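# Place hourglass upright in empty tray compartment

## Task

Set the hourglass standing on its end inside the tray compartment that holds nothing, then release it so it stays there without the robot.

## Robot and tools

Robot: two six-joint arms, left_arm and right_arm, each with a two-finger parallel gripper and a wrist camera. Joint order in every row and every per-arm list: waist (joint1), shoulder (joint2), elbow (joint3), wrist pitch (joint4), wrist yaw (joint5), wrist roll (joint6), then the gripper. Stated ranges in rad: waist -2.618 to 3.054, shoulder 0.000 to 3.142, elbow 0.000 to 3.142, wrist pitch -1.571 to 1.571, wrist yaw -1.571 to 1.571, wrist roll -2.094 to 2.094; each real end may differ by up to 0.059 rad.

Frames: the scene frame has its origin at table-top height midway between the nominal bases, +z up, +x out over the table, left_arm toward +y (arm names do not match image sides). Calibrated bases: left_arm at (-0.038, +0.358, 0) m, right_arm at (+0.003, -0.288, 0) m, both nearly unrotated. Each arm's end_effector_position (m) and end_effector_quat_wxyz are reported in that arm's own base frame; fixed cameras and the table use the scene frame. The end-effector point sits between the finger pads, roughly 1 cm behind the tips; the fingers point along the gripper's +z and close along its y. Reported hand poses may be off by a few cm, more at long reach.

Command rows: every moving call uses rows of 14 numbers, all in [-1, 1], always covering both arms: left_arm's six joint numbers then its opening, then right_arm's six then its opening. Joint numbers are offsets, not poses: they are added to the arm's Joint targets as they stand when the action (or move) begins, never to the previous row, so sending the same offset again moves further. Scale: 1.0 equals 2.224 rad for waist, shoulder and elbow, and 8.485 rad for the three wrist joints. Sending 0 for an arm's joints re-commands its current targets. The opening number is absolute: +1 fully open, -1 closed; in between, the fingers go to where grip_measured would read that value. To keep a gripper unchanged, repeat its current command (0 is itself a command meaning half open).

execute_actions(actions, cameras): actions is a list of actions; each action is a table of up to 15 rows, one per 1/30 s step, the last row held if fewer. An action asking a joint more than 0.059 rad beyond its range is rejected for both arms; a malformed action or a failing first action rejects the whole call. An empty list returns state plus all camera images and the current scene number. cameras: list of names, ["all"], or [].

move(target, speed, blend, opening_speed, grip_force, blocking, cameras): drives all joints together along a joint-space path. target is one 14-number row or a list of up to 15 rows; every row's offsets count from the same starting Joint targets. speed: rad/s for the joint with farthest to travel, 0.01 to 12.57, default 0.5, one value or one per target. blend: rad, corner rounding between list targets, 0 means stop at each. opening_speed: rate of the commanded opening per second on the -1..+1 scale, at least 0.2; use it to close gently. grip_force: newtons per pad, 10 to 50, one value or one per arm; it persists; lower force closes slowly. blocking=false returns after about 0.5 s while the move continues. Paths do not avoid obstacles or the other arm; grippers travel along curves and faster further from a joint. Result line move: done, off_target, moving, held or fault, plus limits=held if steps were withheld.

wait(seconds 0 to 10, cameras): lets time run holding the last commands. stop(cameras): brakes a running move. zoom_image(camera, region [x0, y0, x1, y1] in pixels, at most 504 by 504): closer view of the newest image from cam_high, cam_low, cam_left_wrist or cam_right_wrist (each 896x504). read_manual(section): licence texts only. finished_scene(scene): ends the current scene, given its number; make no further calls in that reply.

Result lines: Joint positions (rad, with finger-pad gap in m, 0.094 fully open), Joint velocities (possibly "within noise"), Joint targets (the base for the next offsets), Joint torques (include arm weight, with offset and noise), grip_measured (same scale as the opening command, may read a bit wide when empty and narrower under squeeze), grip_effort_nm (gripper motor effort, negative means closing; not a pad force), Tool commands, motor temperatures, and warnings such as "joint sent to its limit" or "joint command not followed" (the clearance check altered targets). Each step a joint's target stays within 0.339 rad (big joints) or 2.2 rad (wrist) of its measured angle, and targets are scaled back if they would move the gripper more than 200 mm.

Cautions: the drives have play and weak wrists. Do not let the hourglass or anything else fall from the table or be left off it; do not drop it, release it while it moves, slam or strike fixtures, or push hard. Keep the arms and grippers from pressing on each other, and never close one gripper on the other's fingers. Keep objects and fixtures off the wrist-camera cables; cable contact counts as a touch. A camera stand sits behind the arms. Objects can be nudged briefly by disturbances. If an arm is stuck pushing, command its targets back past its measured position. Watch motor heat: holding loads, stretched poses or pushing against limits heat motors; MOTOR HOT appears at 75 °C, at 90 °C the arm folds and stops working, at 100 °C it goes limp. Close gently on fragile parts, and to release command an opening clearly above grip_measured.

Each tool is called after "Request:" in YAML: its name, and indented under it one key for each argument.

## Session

Request:
execute_actions:
  actions: []
  cameras: ["all"]

Scene clock: 0.00 s.
left_arm: end_effector_position=(+0.3876, +0.0132, +0.1315) grip_measured=+1.000 grip_effort_nm=n/a end_effector_quat_wxyz=(+0.665, -0.031, +0.744, +0.055) | right_arm: end_effector_position=(+0.3773, +0.0285, +0.1404) grip_measured=+1.000 grip_effort_nm=n/a end_effector_quat_wxyz=(+0.674, -0.010, +0.738, -0.017)
Joint positions: left_arm=[-0.048 1.585 0.253 1.222 -0.172 0.022 0.094] | right_arm=[0.149 1.513 0.222 1.199 0.159 -0.023 0.094]
Joint velocities: within noise
Joint torques (N m): no reading
Motor temperatures (°C): left_arm=[21 25 27 27 21 22 21] | right_arm=[21 23 32 29 22 19 20]
Heat: left arm: 27 °C; right arm: 32 °C.
Joint targets: left_arm=[-0.042 1.568 0.265 1.235 -0.177 0.019] | right_arm=[0.155 1.498 0.236 1.212 0.164 -0.018]
Tool commands: left_gripper/opening=+1.0 right_gripper/opening=+1.0
camera_calibration:
cam_left_wrist: T_world_to_cam=[[0.200748, -0.979292, 0.0262373, -0.0595941], [-0.454999, -0.116923, -0.882782, 0.347345], [0.867569, 0.165279, -0.469049, -0.158846], [0, 0, 0, 1]] pos_world=[0.307815, 0.00850648, 0.233687]
cam_right_wrist: T_world_to_cam=[[0.0891168, -0.986976, 0.133925, -0.0147503], [-0.467073, -0.16017, -0.869591, 0.354144], [0.879716, 0.0149426, -0.475264, -0.146321], [0, 0, 0, 1]] pos_world=[0.295447, 0.0443513, 0.240395]

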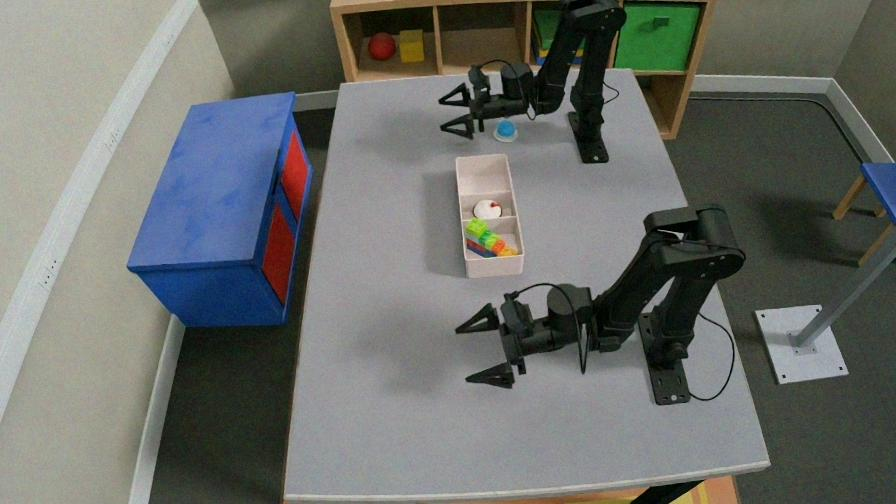

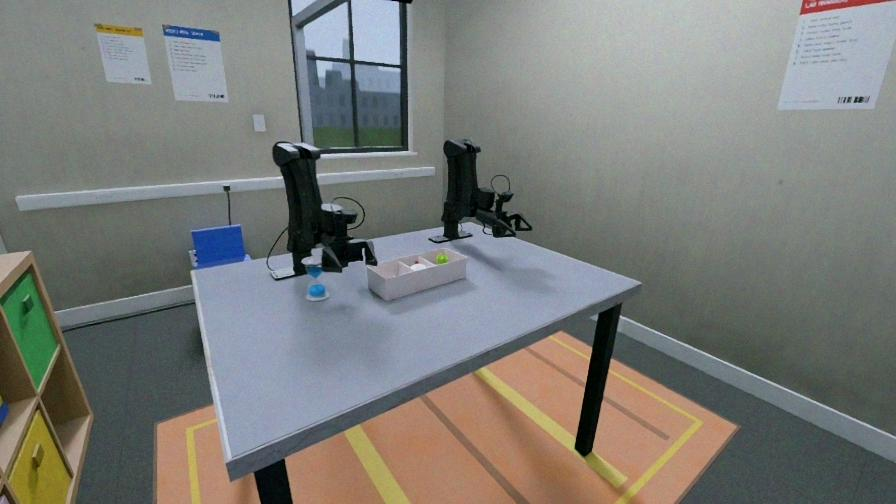

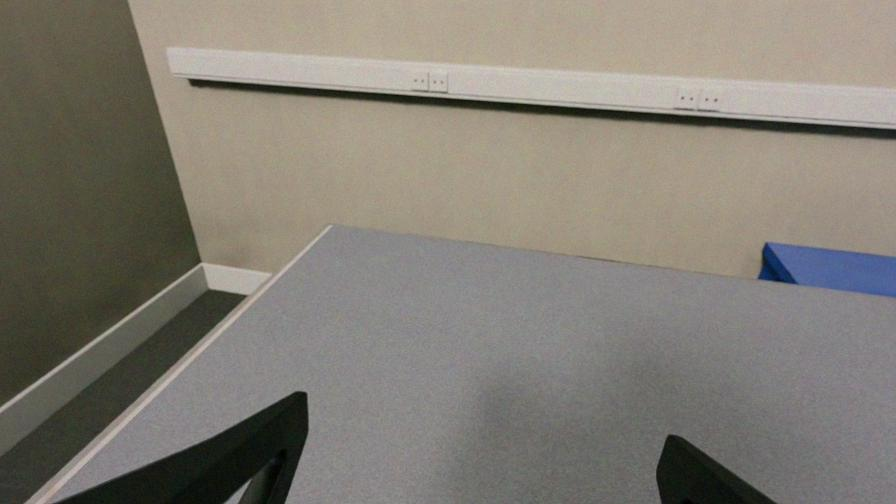

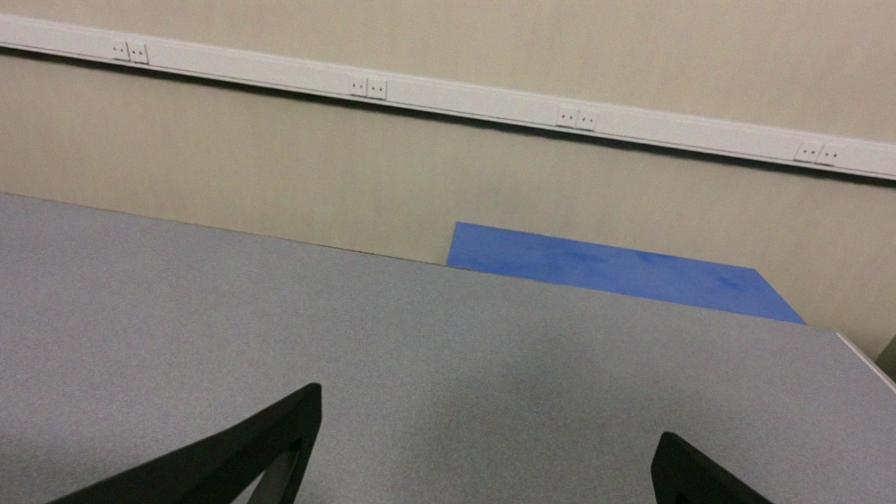

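Request:
move:
  target:
    - [0, 0, 0, 0, 0, 0, 1, 0, -0.0717, 0.0842, -0.0686, -0.005, 0.0005, 1]
    - [0, 0, 0, 0, 0, 0, 1, -0.1434, -0.2869, 0.3368, -0.2743, -0.0193, 0.0021, 1]
  speed: [1.5, 2.0]
  blend: [0.15, 0]
  cameras: ["cam_right_wrist"]

Scene clock: 27.47 s.
left_arm: end_effector_position=(+0.3876, +0.0132, +0.1315) grip_measured=+1.000 grip_effort_nm=-0.02 end_effector_quat_wxyz=(+0.665, -0.031, +0.744, +0.055) | right_arm: end_effector_position=(+0.2205, -0.0348, +0.1856) grip_measured=+1.000 grip_effort_nm=0.02 end_effector_quat_wxyz=(+0.274, +0.069, +0.959, -0.025)
Joint positions: left_arm=[-0.048 1.585 0.253 1.222 -0.172 0.022 0.094] | right_arm=[-0.16 0.873 0.944 -1.083 0.001 -0.017 0.094]
Joint torques (N m): left_arm=[0.24 -5.74 6.06 2.07 0.02 0.01] | right_arm=[-0.7 -0.68 10.13 0.59 -0.05 0.14]
Motor temperatures (°C): left_arm=[21 26 28 34 21 22 20] | right_arm=[21 23 33 31 22 19 20]
Heat: left arm: 34 °C; right arm: 33 °C.
Joint targets: left_arm=[-0.042 1.568 0.265 1.235 -0.177 0.019] | right_arm=[-0.164 0.859 0.985 -1.115 0.000 -0.001]
move: off_target (right_arm); right_arm: the elbow is farthest, 0.041 rad from its target
camera_calibration:
cam_right_wrist: T_world_to_cam=[[-0.00990988, -0.999912, -0.00881873, -0.0214214], [-0.987575, 0.0111701, -0.156752, 0.298455], [0.156836, 0.00715577, -0.987599, 0.268174], [0, 0, 0, 1]] pos_world=[0.252475, -0.0266723, 0.311443]
Images, in order (width x height): cam_right_wrist 896x504.

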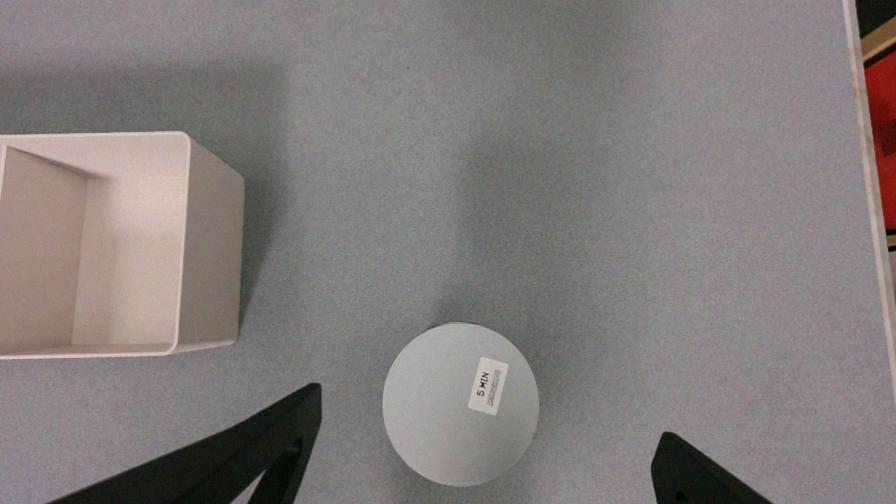

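Request:
move:
  target:
    - [0, 0, 0, 0, 0, 0, 1, 0.0103, -0.0396, -0.1605, 0.0348, 0, 0, 1]
    - [0, 0, 0, 0, 0, 0, 1, 0.0103, -0.0396, -0.1605, 0.0348, 0, 0, 0.28]
    - [0, 0, 0, 0, 0, 0, 1, 0.0103, 0.0085, 0.0553, -0.0107, 0, 0, 0.28]
    - [0, 0, 0, 0, 0, 0, 1, 0.3103, 0.2118, 0.161, 0.0183, 0, 0, 0.28]
  speed: [0.5, 0.5, 0.6, 0.7]
  blend: [0, 0, 0.05, 0]
  grip_force: [50, 40]
  cameras: ["cam_high", "cam_low", "cam_right_wrist"]

Scene clock: 56.17 s.
left_arm: end_effector_position=(+0.3876, +0.0132, +0.1315) grip_measured=+1.000 grip_effort_nm=-0.02 end_effector_quat_wxyz=(+0.665, -0.031, +0.744, +0.055) | right_arm: end_effector_position=(+0.2795, +0.1636, +0.1999) grip_measured=+0.326 grip_effort_nm=-0.83 end_effector_quat_wxyz=(+0.229, -0.259, +0.936, +0.062)
Joint positions: left_arm=[-0.048 1.585 0.253 1.222 -0.172 0.022 0.094] | right_arm=[0.523 1.344 1.289 -1.037 -0.006 -0.015 0.062]
Joint torques (N m): left_arm=[0.14 -5.85 6.28 2.09 -0.02 -0.02] | right_arm=[0.02 -4.16 11.34 1.46 0.04 0.13]
Heat: left arm: 37 °C; right arm: 34 °C.
Joint targets: left_arm=[-0.042 1.568 0.265 1.235 -0.177 0.019] | right_arm=[0.526 1.331 1.343 -0.960 0.000 -0.001]
grip_force (N): 50, 40
move: off_target (right_arm); target 2's new numbers were sent with right_arm's wrist pitch 0.060 rad from that target; right_arm: the wrist pitch is farthest, 0.078 rad from its target
camera_calibration:
cam_right_wrist: T_world_to_cam=[[0.62371, -0.78115, -0.0281074, -0.0314559], [-0.780379, -0.620234, -0.0794874, 0.386696], [0.0446585, 0.0715115, -0.99644, 0.294207], [0, 0, 0, 1]] pos_world=[0.30825, 0.194231, 0.323012]
Images, in order (width x height): cam_high 896x504, cam_low 896x504, cam_right_wrist 896x504.

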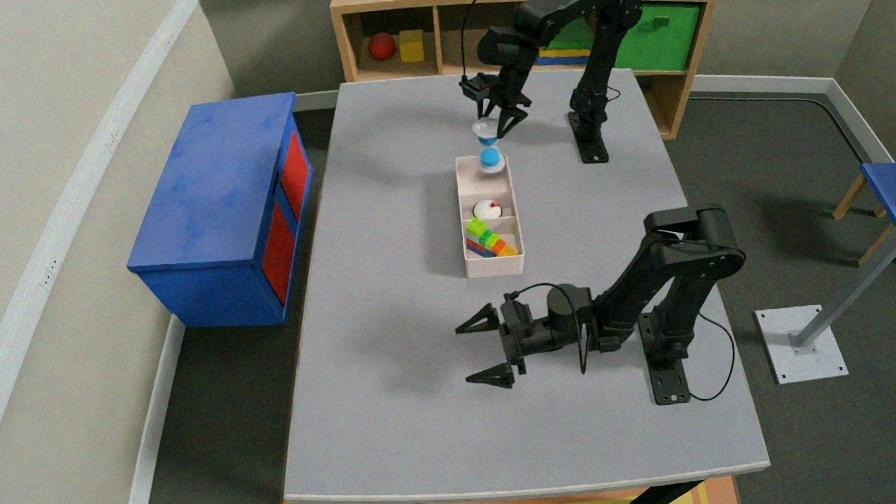

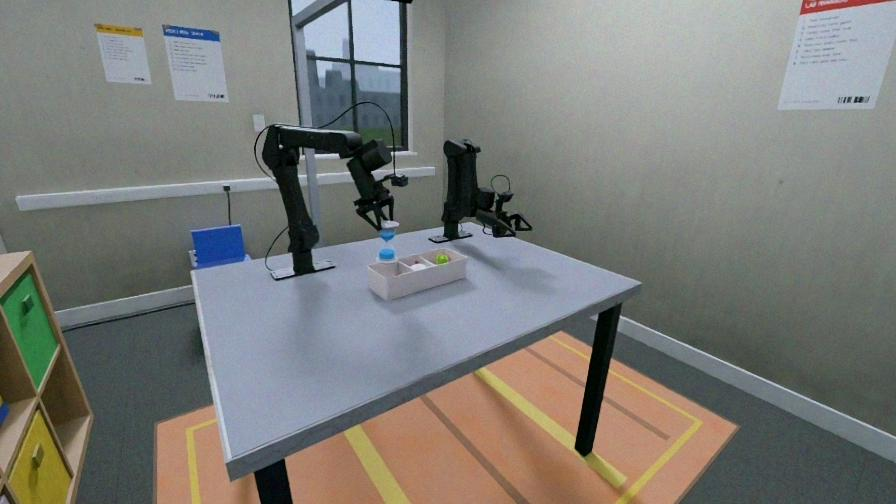

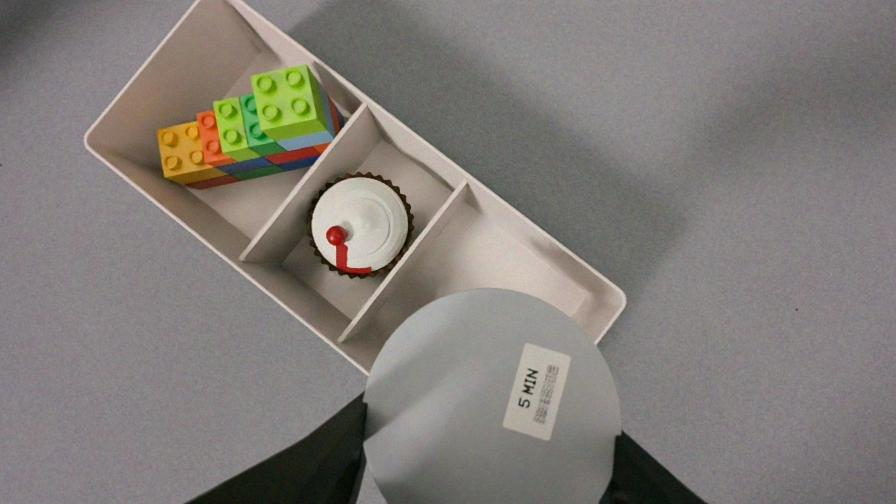

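Request:
move:
  target:
    - [0, 0, 0, 0, 0, 0, 1, -0.0018, 0.0036, -0.0328, 0.01, 0, 0, 0.28]
    - [0, 0, 0, 0, 0, 0, 1, -0.0018, 0.0054, -0.1835, 0.0483, 0, 0, 0.28]
  speed: [0.4, 0.35]
  blend: [0.02, 0]
  cameras: ["cam_low", "cam_right_wrist"]

Scene clock: 69.53 s.
left_arm: end_effector_position=(+0.3876, +0.0132, +0.1315) grip_measured=+1.000 grip_effort_nm=-0.02 end_effector_quat_wxyz=(+0.665, -0.031, +0.744, +0.055) | right_arm: end_effector_position=(+0.2886, +0.1700, +0.1139) grip_measured=+0.325 grip_effort_nm=-0.82 end_effector_quat_wxyz=(+0.247, -0.259, +0.931, +0.068)
Joint positions: left_arm=[-0.048 1.585 0.253 1.222 -0.172 0.022 0.094] | right_arm=[0.526 1.352 0.933 -0.634 -0.006 -0.015 0.062]
Joint torques (N m): left_arm=[0.05 -5.67 6.31 2.06 -0.03 -0.03] | right_arm=[-0.4 -4.01 6.68 1.55 0.05 0.13]
Heat: left arm: 37 °C; right arm: 34 °C.
Joint targets: left_arm=[-0.042 1.568 0.265 1.235 -0.177 0.019] | right_arm=[0.522 1.343 0.935 -0.550 0.000 -0.001]
grip_force (N): 50, 40
move: off_target (right_arm); right_arm: the wrist pitch is farthest, 0.084 rad from its target
camera_calibration:
cam_right_wrist: T_world_to_cam=[[0.62696, -0.77874, -0.0220221, -0.0365532], [-0.775055, -0.620635, -0.118755, 0.393963], [0.0788116, 0.091523, -0.992679, 0.193973], [0, 0, 0, 1]] pos_world=[0.312973, 0.198289, 0.238533]
Images, in order (width x height): cam_low 896x504, cam_right_wrist 896x504.

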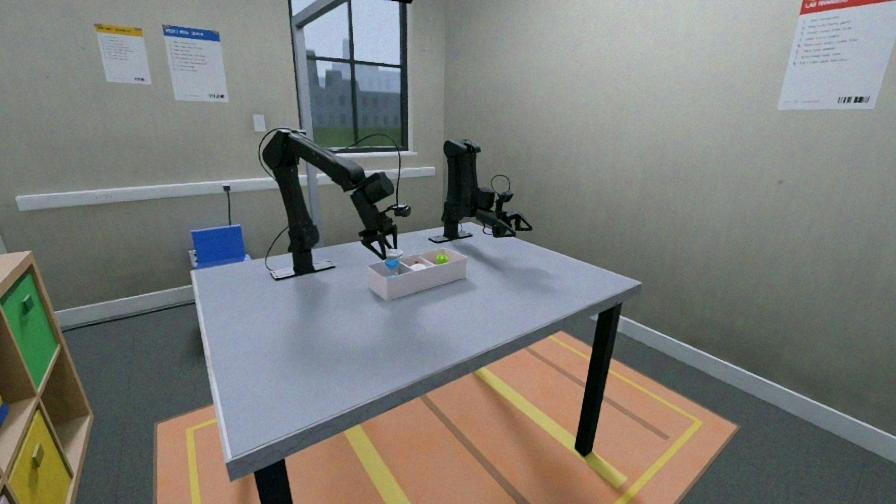

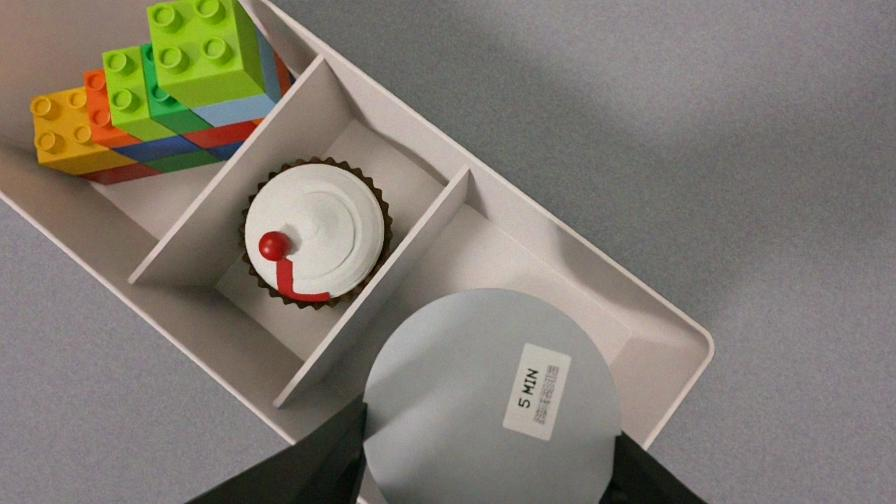

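Request:
move:
  target:
    - [0, 0, 0, 0, 0, 0, 1, 0, 0.004, 0, 0, 0, 0, 0.28]
    - [0, 0, 0, 0, 0, 0, 1, 0, 0.004, 0, 0, 0, 0, 1]
    - [0, 0, 0, 0, 0, 0, 1, 0, -0.12, 0, 0, 0, 0, 1]
  speed: [0.1, 0.3, 0.5]
  grip_force: [50, 50]
  cameras: ["cam_low", "cam_right_wrist"]

Scene clock: 81.30 s.
left_arm: end_effector_position=(+0.3876, +0.0132, +0.1315) grip_measured=+1.000 grip_effort_nm=-0.02 end_effector_quat_wxyz=(+0.665, -0.031, +0.744, +0.055) | right_arm: end_effector_position=(+0.2841, +0.1685, +0.1994) grip_measured=+0.998 grip_effort_nm=0.15 end_effector_quat_wxyz=(+0.378, -0.249, +0.886, +0.102)
Joint positions: left_arm=[-0.048 1.585 0.253 1.222 -0.172 0.022 0.094] | right_arm=[0.529 1.092 0.933 -0.608 -0.006 -0.015 0.094]
Joint torques (N m): left_arm=[0.2 -5.86 6.35 2.04 -0.03 -0.07] | right_arm=[-0.4 -3.04 7.13 1.67 0.04 0.13]
Heat: left arm: 38 °C; right arm: 33 °C.
Joint targets: left_arm=[-0.042 1.568 0.265 1.235 -0.177 0.019] | right_arm=[0.522 1.076 0.935 -0.550 0.000 -0.001]
move: off_target (right_arm); target 2's new numbers were sent with right_arm's wrist pitch 0.078 rad from that target; right_arm: the wrist pitch is farthest, 0.058 rad from its target
camera_calibration:
cam_right_wrist: T_world_to_cam=[[0.629442, -0.776752, 0.0214331, -0.042671], [-0.71002, -0.586135, -0.390278, 0.429564], [0.315712, 0.230439, -0.920447, 0.174285], [0, 0, 0, 1]] pos_world=[0.276834, 0.178475, 0.328984]
Images, in order (width x height): cam_low 896x504, cam_right_wrist 896x504.

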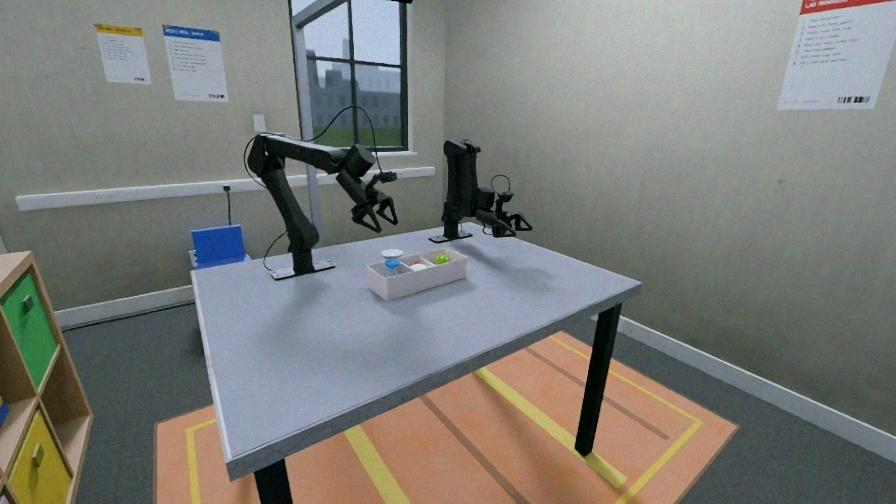

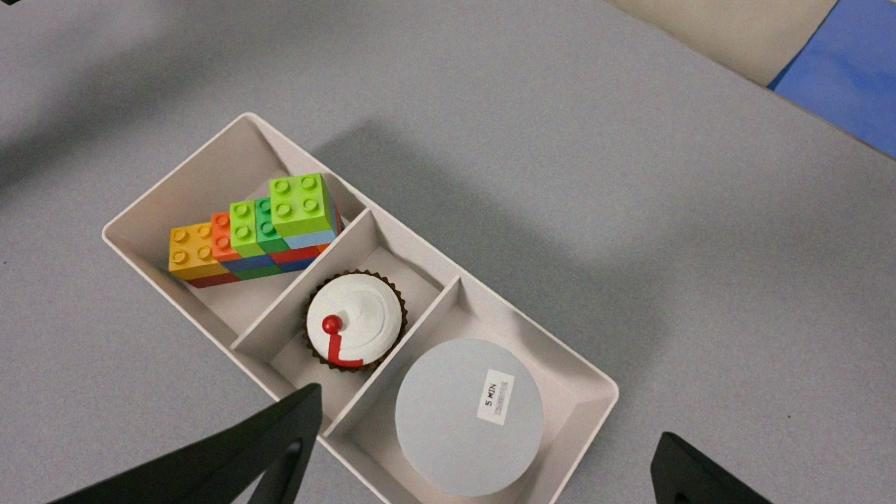

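The hourglass is standing upright in the empty compartment and has been released.

Request:
finished_scene:
  scene: 2

The scene is finished: the task was done.


## Next scene

The same job, from a new start.

Request:
execute_actions:
  actions: []
  cameras: ["all"]

Scene clock: 0.00 s.
left_arm: end_effector_position=(+0.2397, -0.0937, +0.3189) grip_measured=+1.000 grip_effort_nm=n/a end_effector_quat_wxyz=(+0.507, +0.128, +0.848, -0.086) | right_arm: end_effector_position=(+0.2699, +0.1980, +0.2090) grip_measured=+1.000 grip_effort_nm=n/a end_effector_quat_wxyz=(+0.554, -0.009, +0.731, +0.398)
Joint positions: left_arm=[-0.47 0.748 1.092 -0.838 -0.133 -0.09 0.094] | right_arm=[0.624 0.876 0.249 0.558 -0.011 0.609 0.094]
Joint velocities: within noise
Joint torques (N m): no reading
Motor temperatures (°C): left_arm=[21 24 25 27 20 22 20] | right_arm=[21 22 30 26 21 19 20]
Heat: left arm: 27 °C; right arm: 30 °C.
Joint targets: left_arm=[-0.464 0.751 1.109 -0.826 -0.139 -0.086] | right_arm=[0.619 0.863 0.271 0.576 -0.006 0.600]
Tool commands: left_gripper/opening=+1.0 right_gripper/opening=+1.0
camera_calibration:
cam_left_wrist: T_world_to_cam=[[-0.2072, -0.977144, 0.0475115, -0.0484066], [-0.75657, 0.12926, -0.64101, 0.451282], [0.620218, -0.168763, -0.766061, 0.197812], [0, 0, 0, 1]] pos_world=[0.20871, -0.0722497, 0.443112]
cam_right_wrist: T_world_to_cam=[[0.561402, -0.669912, -0.485845, 0.092128], [-0.601001, 0.0735338, -0.795859, 0.365186], [0.568882, 0.73879, -0.361336, -0.105014], [0, 0, 0, 1]] pos_world=[0.227497, 0.112448, 0.297451]

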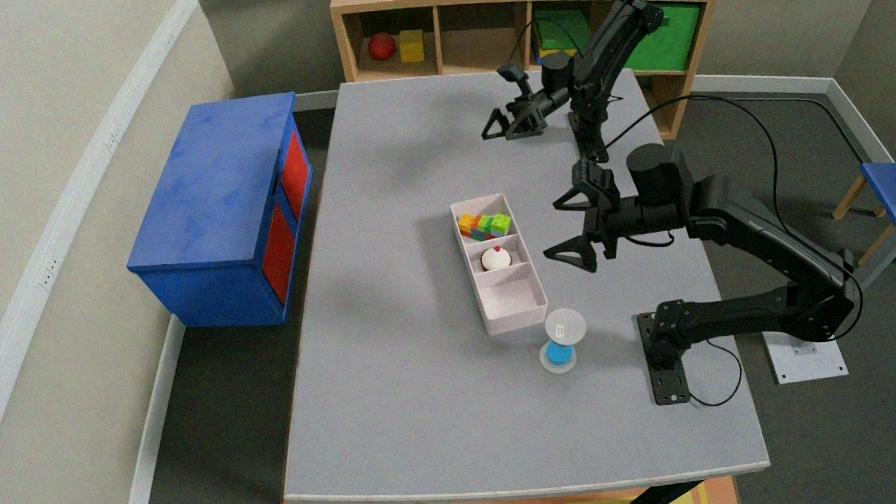

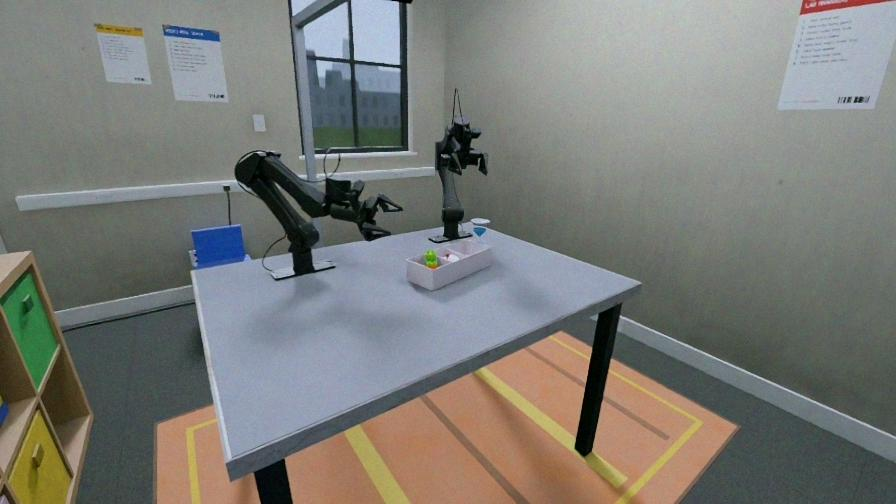

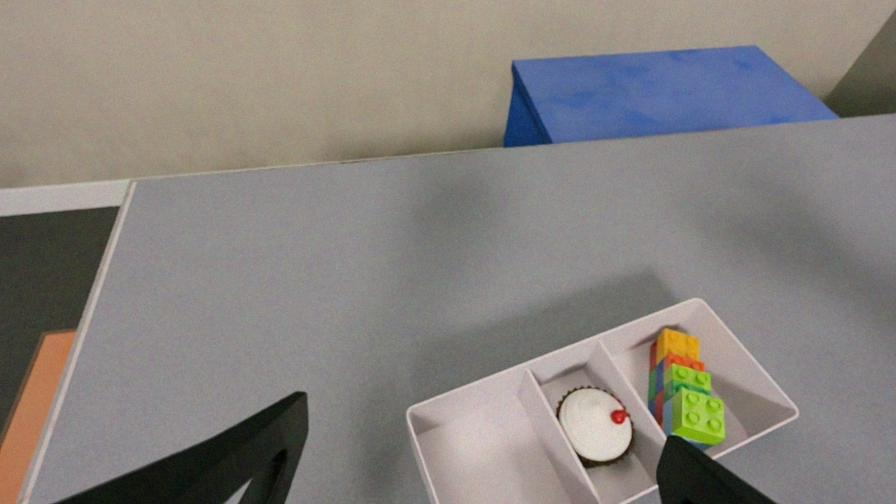

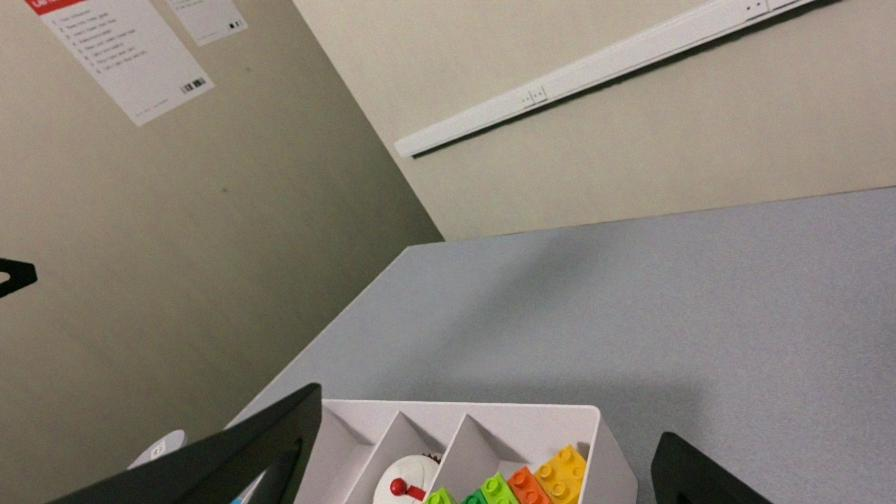

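Request:
move:
  target: [0.1637, 0.04, -0.0715, -0.0264, 0.0164, 0.0101, 1, 0, 0, 0, 0, 0, 0, 1]
  speed: 0.8
  cameras: ["cam_left_wrist"]

Scene clock: 14.03 s.
left_arm: end_effector_position=(+0.2337, -0.0249, +0.2001) grip_measured=+1.000 grip_effort_nm=-0.02 end_effector_quat_wxyz=(+0.316, +0.047, +0.948, -0.018) | right_arm: end_effector_position=(+0.2699, +0.1980, +0.2090) grip_measured=+1.000 grip_effort_nm=0.02 end_effector_quat_wxyz=(+0.554, -0.009, +0.731, +0.398)
Joint positions: left_arm=[-0.112 0.854 0.949 -1.023 -0.003 -0.011 0.094] | right_arm=[0.624 0.876 0.249 0.558 -0.011 0.609 0.094]
Joint torques (N m): left_arm=[0.76 -0.91 7.31 1.09 0.09 0.03] | right_arm=[-0.02 -1.18 8.9 1.57 0.02 -0.03]
Heat: left arm: 30 °C; right arm: 31 °C.
Joint targets: left_arm=[-0.100 0.840 0.950 -1.050 0.000 0.000] | right_arm=[0.619 0.863 0.271 0.576 -0.006 0.600]
move: done
camera_calibration:
cam_left_wrist: T_world_to_cam=[[0.00346957, -0.999949, -0.00949959, -0.0150257], [-0.965639, -0.000881597, -0.259885, 0.331095], [0.259863, 0.0100749, -0.965593, 0.250665], [0, 0, 0, 1]] pos_world=[0.254632, -0.0172585, 0.327944]
Images, in order (width x height): cam_left_wrist 896x504.

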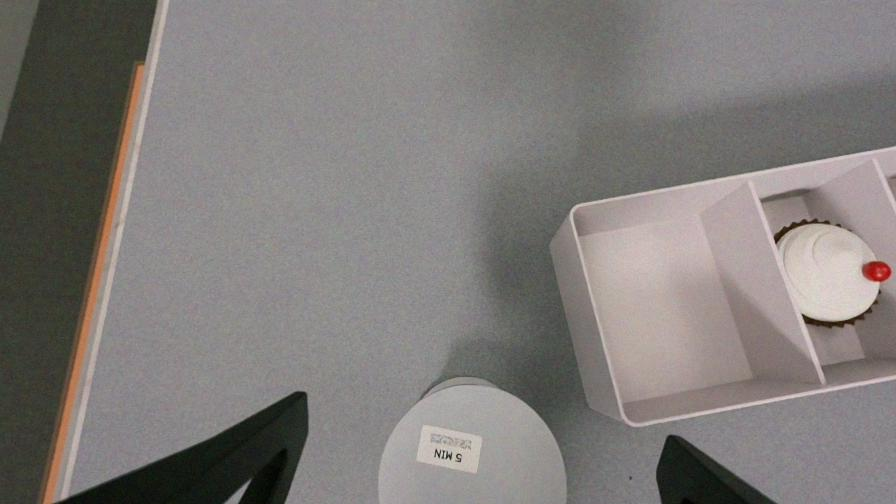

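Request:
move:
  target:
    - [-0.0099, -0.0324, -0.1147, 0.0212, 0, 0, 1, 0, 0, 0, 0, 0, 0, 1]
    - [-0.0099, -0.0324, -0.1147, 0.0212, 0, 0, 0.43, 0, 0, 0, 0, 0, 0, 1]
    - [-0.0099, 0.0299, 0.1079, -0.0224, 0, 0, 0.43, 0, 0, 0, 0, 0, 0, 1]
    - [-0.1664, 0.2158, 0.2109, 0.0094, 0, 0, 0.43, 0, 0, 0, 0, 0, 0, 1]
  speed: [0.4, 0.4, 0.6, 0.6]
  blend: [0, 0, 0.05, 0]
  grip_force: [40, 50]
  cameras: ["cam_high", "cam_low", "cam_left_wrist"]

Scene clock: 52.97 s.
left_arm: end_effector_position=(+0.2969, -0.1509, +0.2273) grip_measured=+0.500 grip_effort_nm=-0.86 end_effector_quat_wxyz=(+0.261, +0.222, +0.937, -0.065) | right_arm: end_effector_position=(+0.2699, +0.1980, +0.2090) grip_measured=+1.000 grip_effort_nm=0.02 end_effector_quat_wxyz=(+0.554, -0.009, +0.731, +0.398)
Joint positions: left_arm=[-0.471 1.341 1.365 -1.05 0.003 -0.007 0.07] | right_arm=[0.624 0.876 0.249 0.558 -0.011 0.609 0.094]
Joint torques (N m): left_arm=[-0.06 -6.08 12.31 2.06 0 0.06] | right_arm=[-0.02 -1.17 8.9 1.57 0.02 -0.03]
Motor temperatures (°C): left_arm=[21 24 26 30 20 22 20] | right_arm=[21 22 32 32 21 19 20]
Heat: left arm: 30 °C; right arm: 32 °C.
Joint targets: left_arm=[-0.470 1.320 1.419 -0.970 0.000 0.000] | right_arm=[0.619 0.863 0.271 0.576 -0.006 0.600]
grip_force (N): 40, 50
move: off_target (left_arm); target 2's new numbers were sent with left_arm's wrist pitch 0.051 rad from that target; left_arm: the wrist pitch is farthest, 0.080 rad from its target
camera_calibration:
cam_left_wrist: T_world_to_cam=[[-0.356013, -0.934309, -0.0179401, -0.0224647], [-0.92071, 0.353986, -0.164281, 0.417427], [0.159839, -0.0419684, -0.98625, 0.288332], [0, 0, 0, 1]] pos_world=[0.330245, -0.156651, 0.35254]
Images, in order (width x height): cam_high 896x504, cam_low 896x504, cam_left_wrist 896x504.

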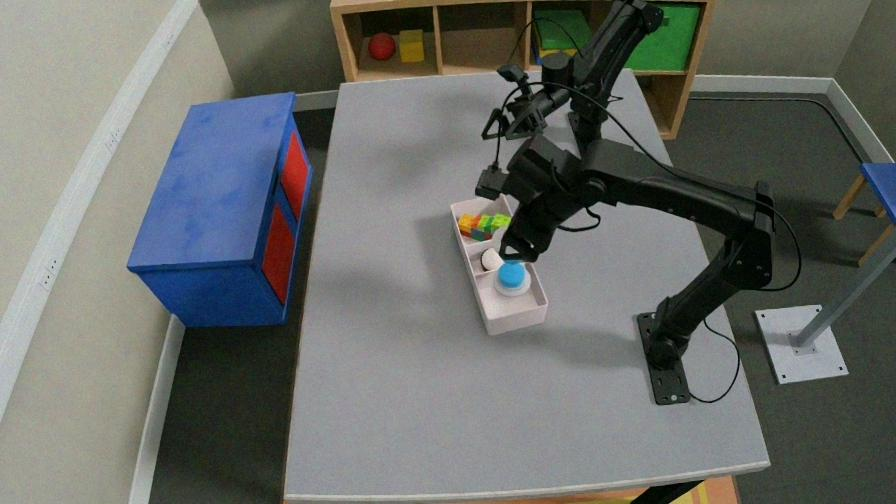

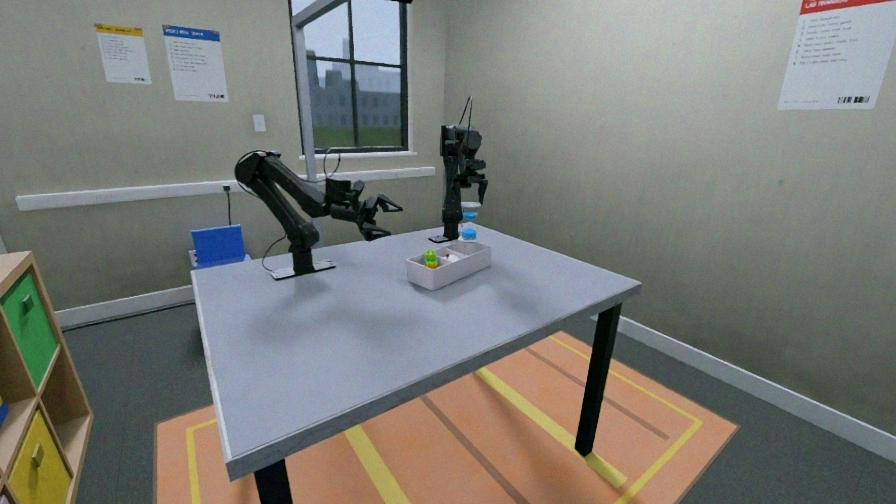

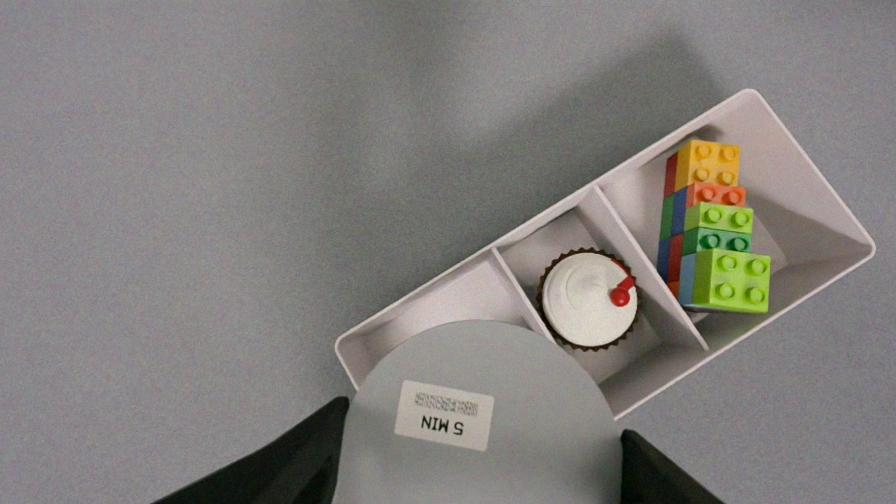

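Request:
move:
  target:
    - [-0.0045, -0.0004, -0.0535, 0.0078, 0, 0, 0.43, 0, 0, 0, 0, 0, 0, 1]
    - [-0.0045, -0.0079, -0.2003, 0.0435, 0, 0, 0.43, 0, 0, 0, 0, 0, 0, 1]
  speed: [0.4, 0.35]
  blend: [0.02, 0]
  cameras: ["cam_low", "cam_left_wrist"]

Scene clock: 70.70 s.
left_arm: end_effector_position=(+0.3020, -0.1567, +0.1364) grip_measured=+0.500 grip_effort_nm=-0.86 end_effector_quat_wxyz=(+0.268, +0.226, +0.934, -0.069) | right_arm: end_effector_position=(+0.2699, +0.1980, +0.2090) grip_measured=+1.000 grip_effort_nm=0.02 end_effector_quat_wxyz=(+0.554, -0.009, +0.731, +0.398)
Joint positions: left_arm=[-0.479 1.327 0.983 -0.667 0.005 -0.005 0.07] | right_arm=[0.624 0.876 0.249 0.558 -0.011 0.609 0.094]
Joint torques (N m): left_arm=[-0.58 -6.74 6.64 1.91 0 0] | right_arm=[-0.02 -1.17 8.91 1.57 0.03 -0.04]
Heat: left arm: 31 °C; right arm: 33 °C.
Joint targets: left_arm=[-0.480 1.302 0.974 -0.601 0.000 0.000] | right_arm=[0.619 0.863 0.271 0.576 -0.006 0.600]
grip_force (N): 40, 50
move: off_target (left_arm); left_arm: the wrist pitch is farthest, 0.066 rad from its target
camera_calibration:
cam_left_wrist: T_world_to_cam=[[-0.364896, -0.930913, -0.0158616, -0.0247724], [-0.914908, 0.361677, -0.17926, 0.410756], [0.172612, -0.0508993, -0.983674, 0.192054], [0, 0, 0, 1]] pos_world=[0.333613, -0.161846, 0.262157]
Images, in order (width x height): cam_low 896x504, cam_left_wrist 896x504.

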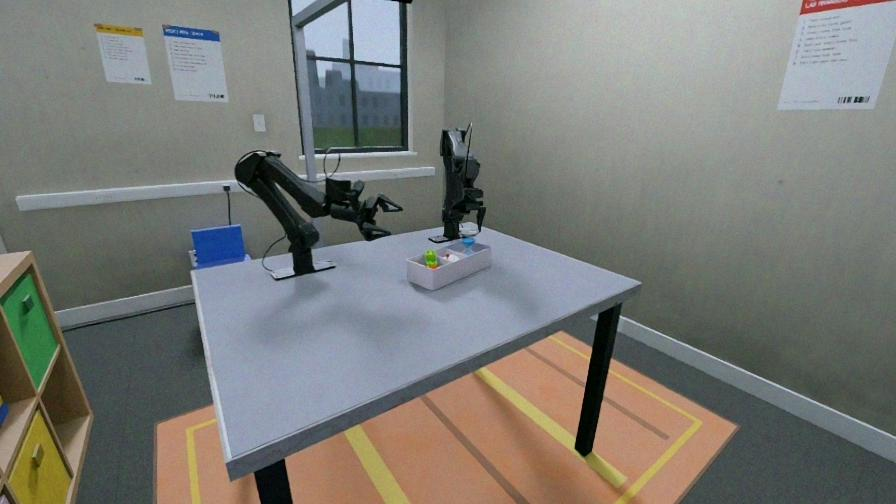

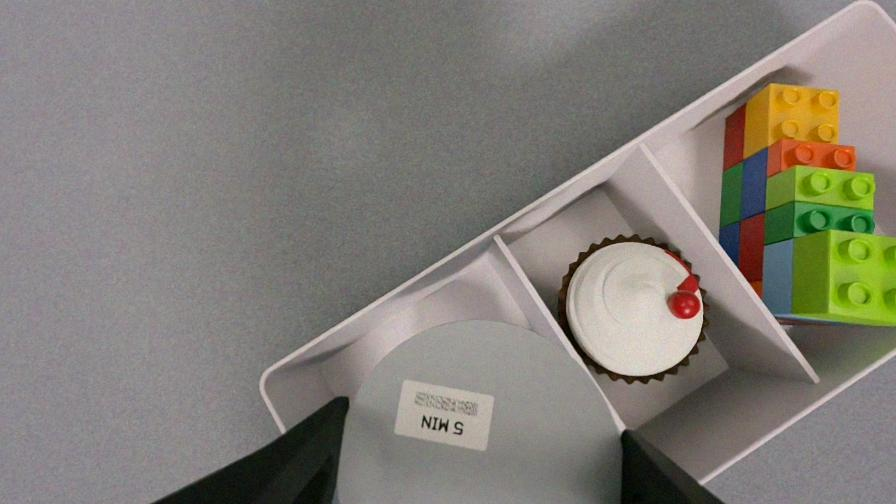

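Request:
move:
  target:
    - [0, 0.004, 0, 0, 0, 0, 0.43, 0, 0, 0, 0, 0, 0, 1]
    - [0, 0.004, 0, 0, 0, 0, 1, 0, 0, 0, 0, 0, 0, 1]
    - [0, -0.12, 0, 0, 0, 0, 1, 0, 0, 0, 0, 0, 0, 1]
  speed: [0.1, 0.3, 0.5]
  grip_force: [50, 50]
  cameras: ["cam_low", "cam_left_wrist"]

Scene clock: 78.90 s.
left_arm: end_effector_position=(+0.2882, -0.1495, +0.2219) grip_measured=+0.997 grip_effort_nm=0.12 end_effector_quat_wxyz=(+0.396, +0.213, +0.887, -0.101) | right_arm: end_effector_position=(+0.2699, +0.1980, +0.2090) grip_measured=+1.000 grip_effort_nm=0.02 end_effector_quat_wxyz=(+0.554, -0.009, +0.731, +0.398)
Joint positions: left_arm=[-0.479 1.051 0.974 -0.651 0.005 -0.01 0.094] | right_arm=[0.624 0.876 0.249 0.558 -0.011 0.609 0.094]
Joint torques (N m): left_arm=[-0.75 -3.22 7.64 2.1 0 0.08] | right_arm=[-0.02 -1.18 8.9 1.57 0.02 -0.04]
Heat: left arm: 32 °C; right arm: 33 °C.
Joint targets: left_arm=[-0.480 1.035 0.974 -0.601 0.000 0.000] | right_arm=[0.619 0.863 0.271 0.576 -0.006 0.600]
move: off_target (left_arm); target 2's new numbers were sent with left_arm's wrist pitch 0.066 rad from that target; left_arm: the wrist pitch is farthest, 0.050 rad from its target
camera_calibration:
cam_left_wrist: T_world_to_cam=[[-0.361827, -0.932081, 0.0175143, -0.0302843], [-0.837913, 0.316922, -0.444367, 0.440802], [0.408635, -0.175459, -0.895674, 0.172653], [0, 0, 0, 1]] pos_world=[0.287844, -0.137634, 0.351049]
Images, in order (width x height): cam_low 896x504, cam_left_wrist 896x504.

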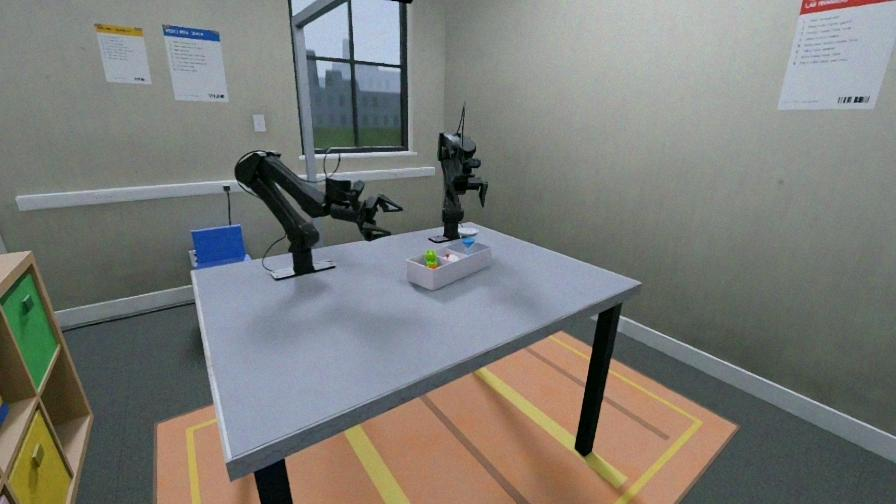

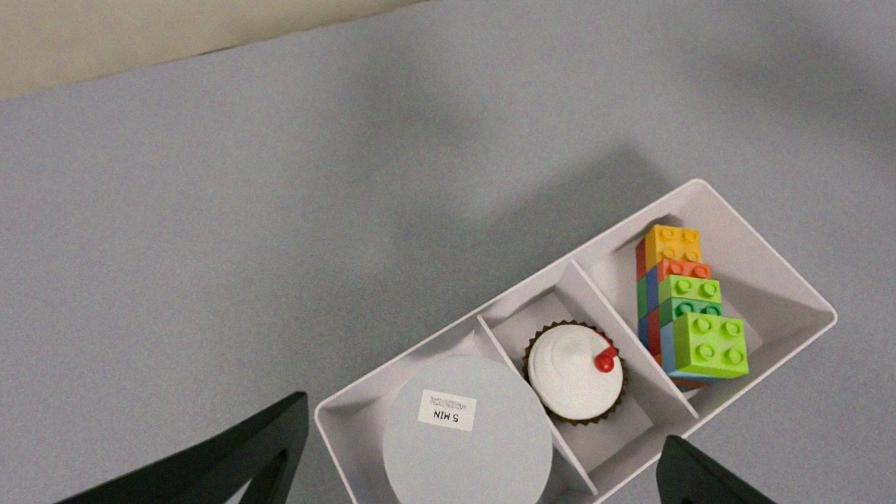

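The hourglass is standing upright in the empty compartment and has been released.

Request:
finished_scene:
  scene: 3

The scene is finished: the task was done.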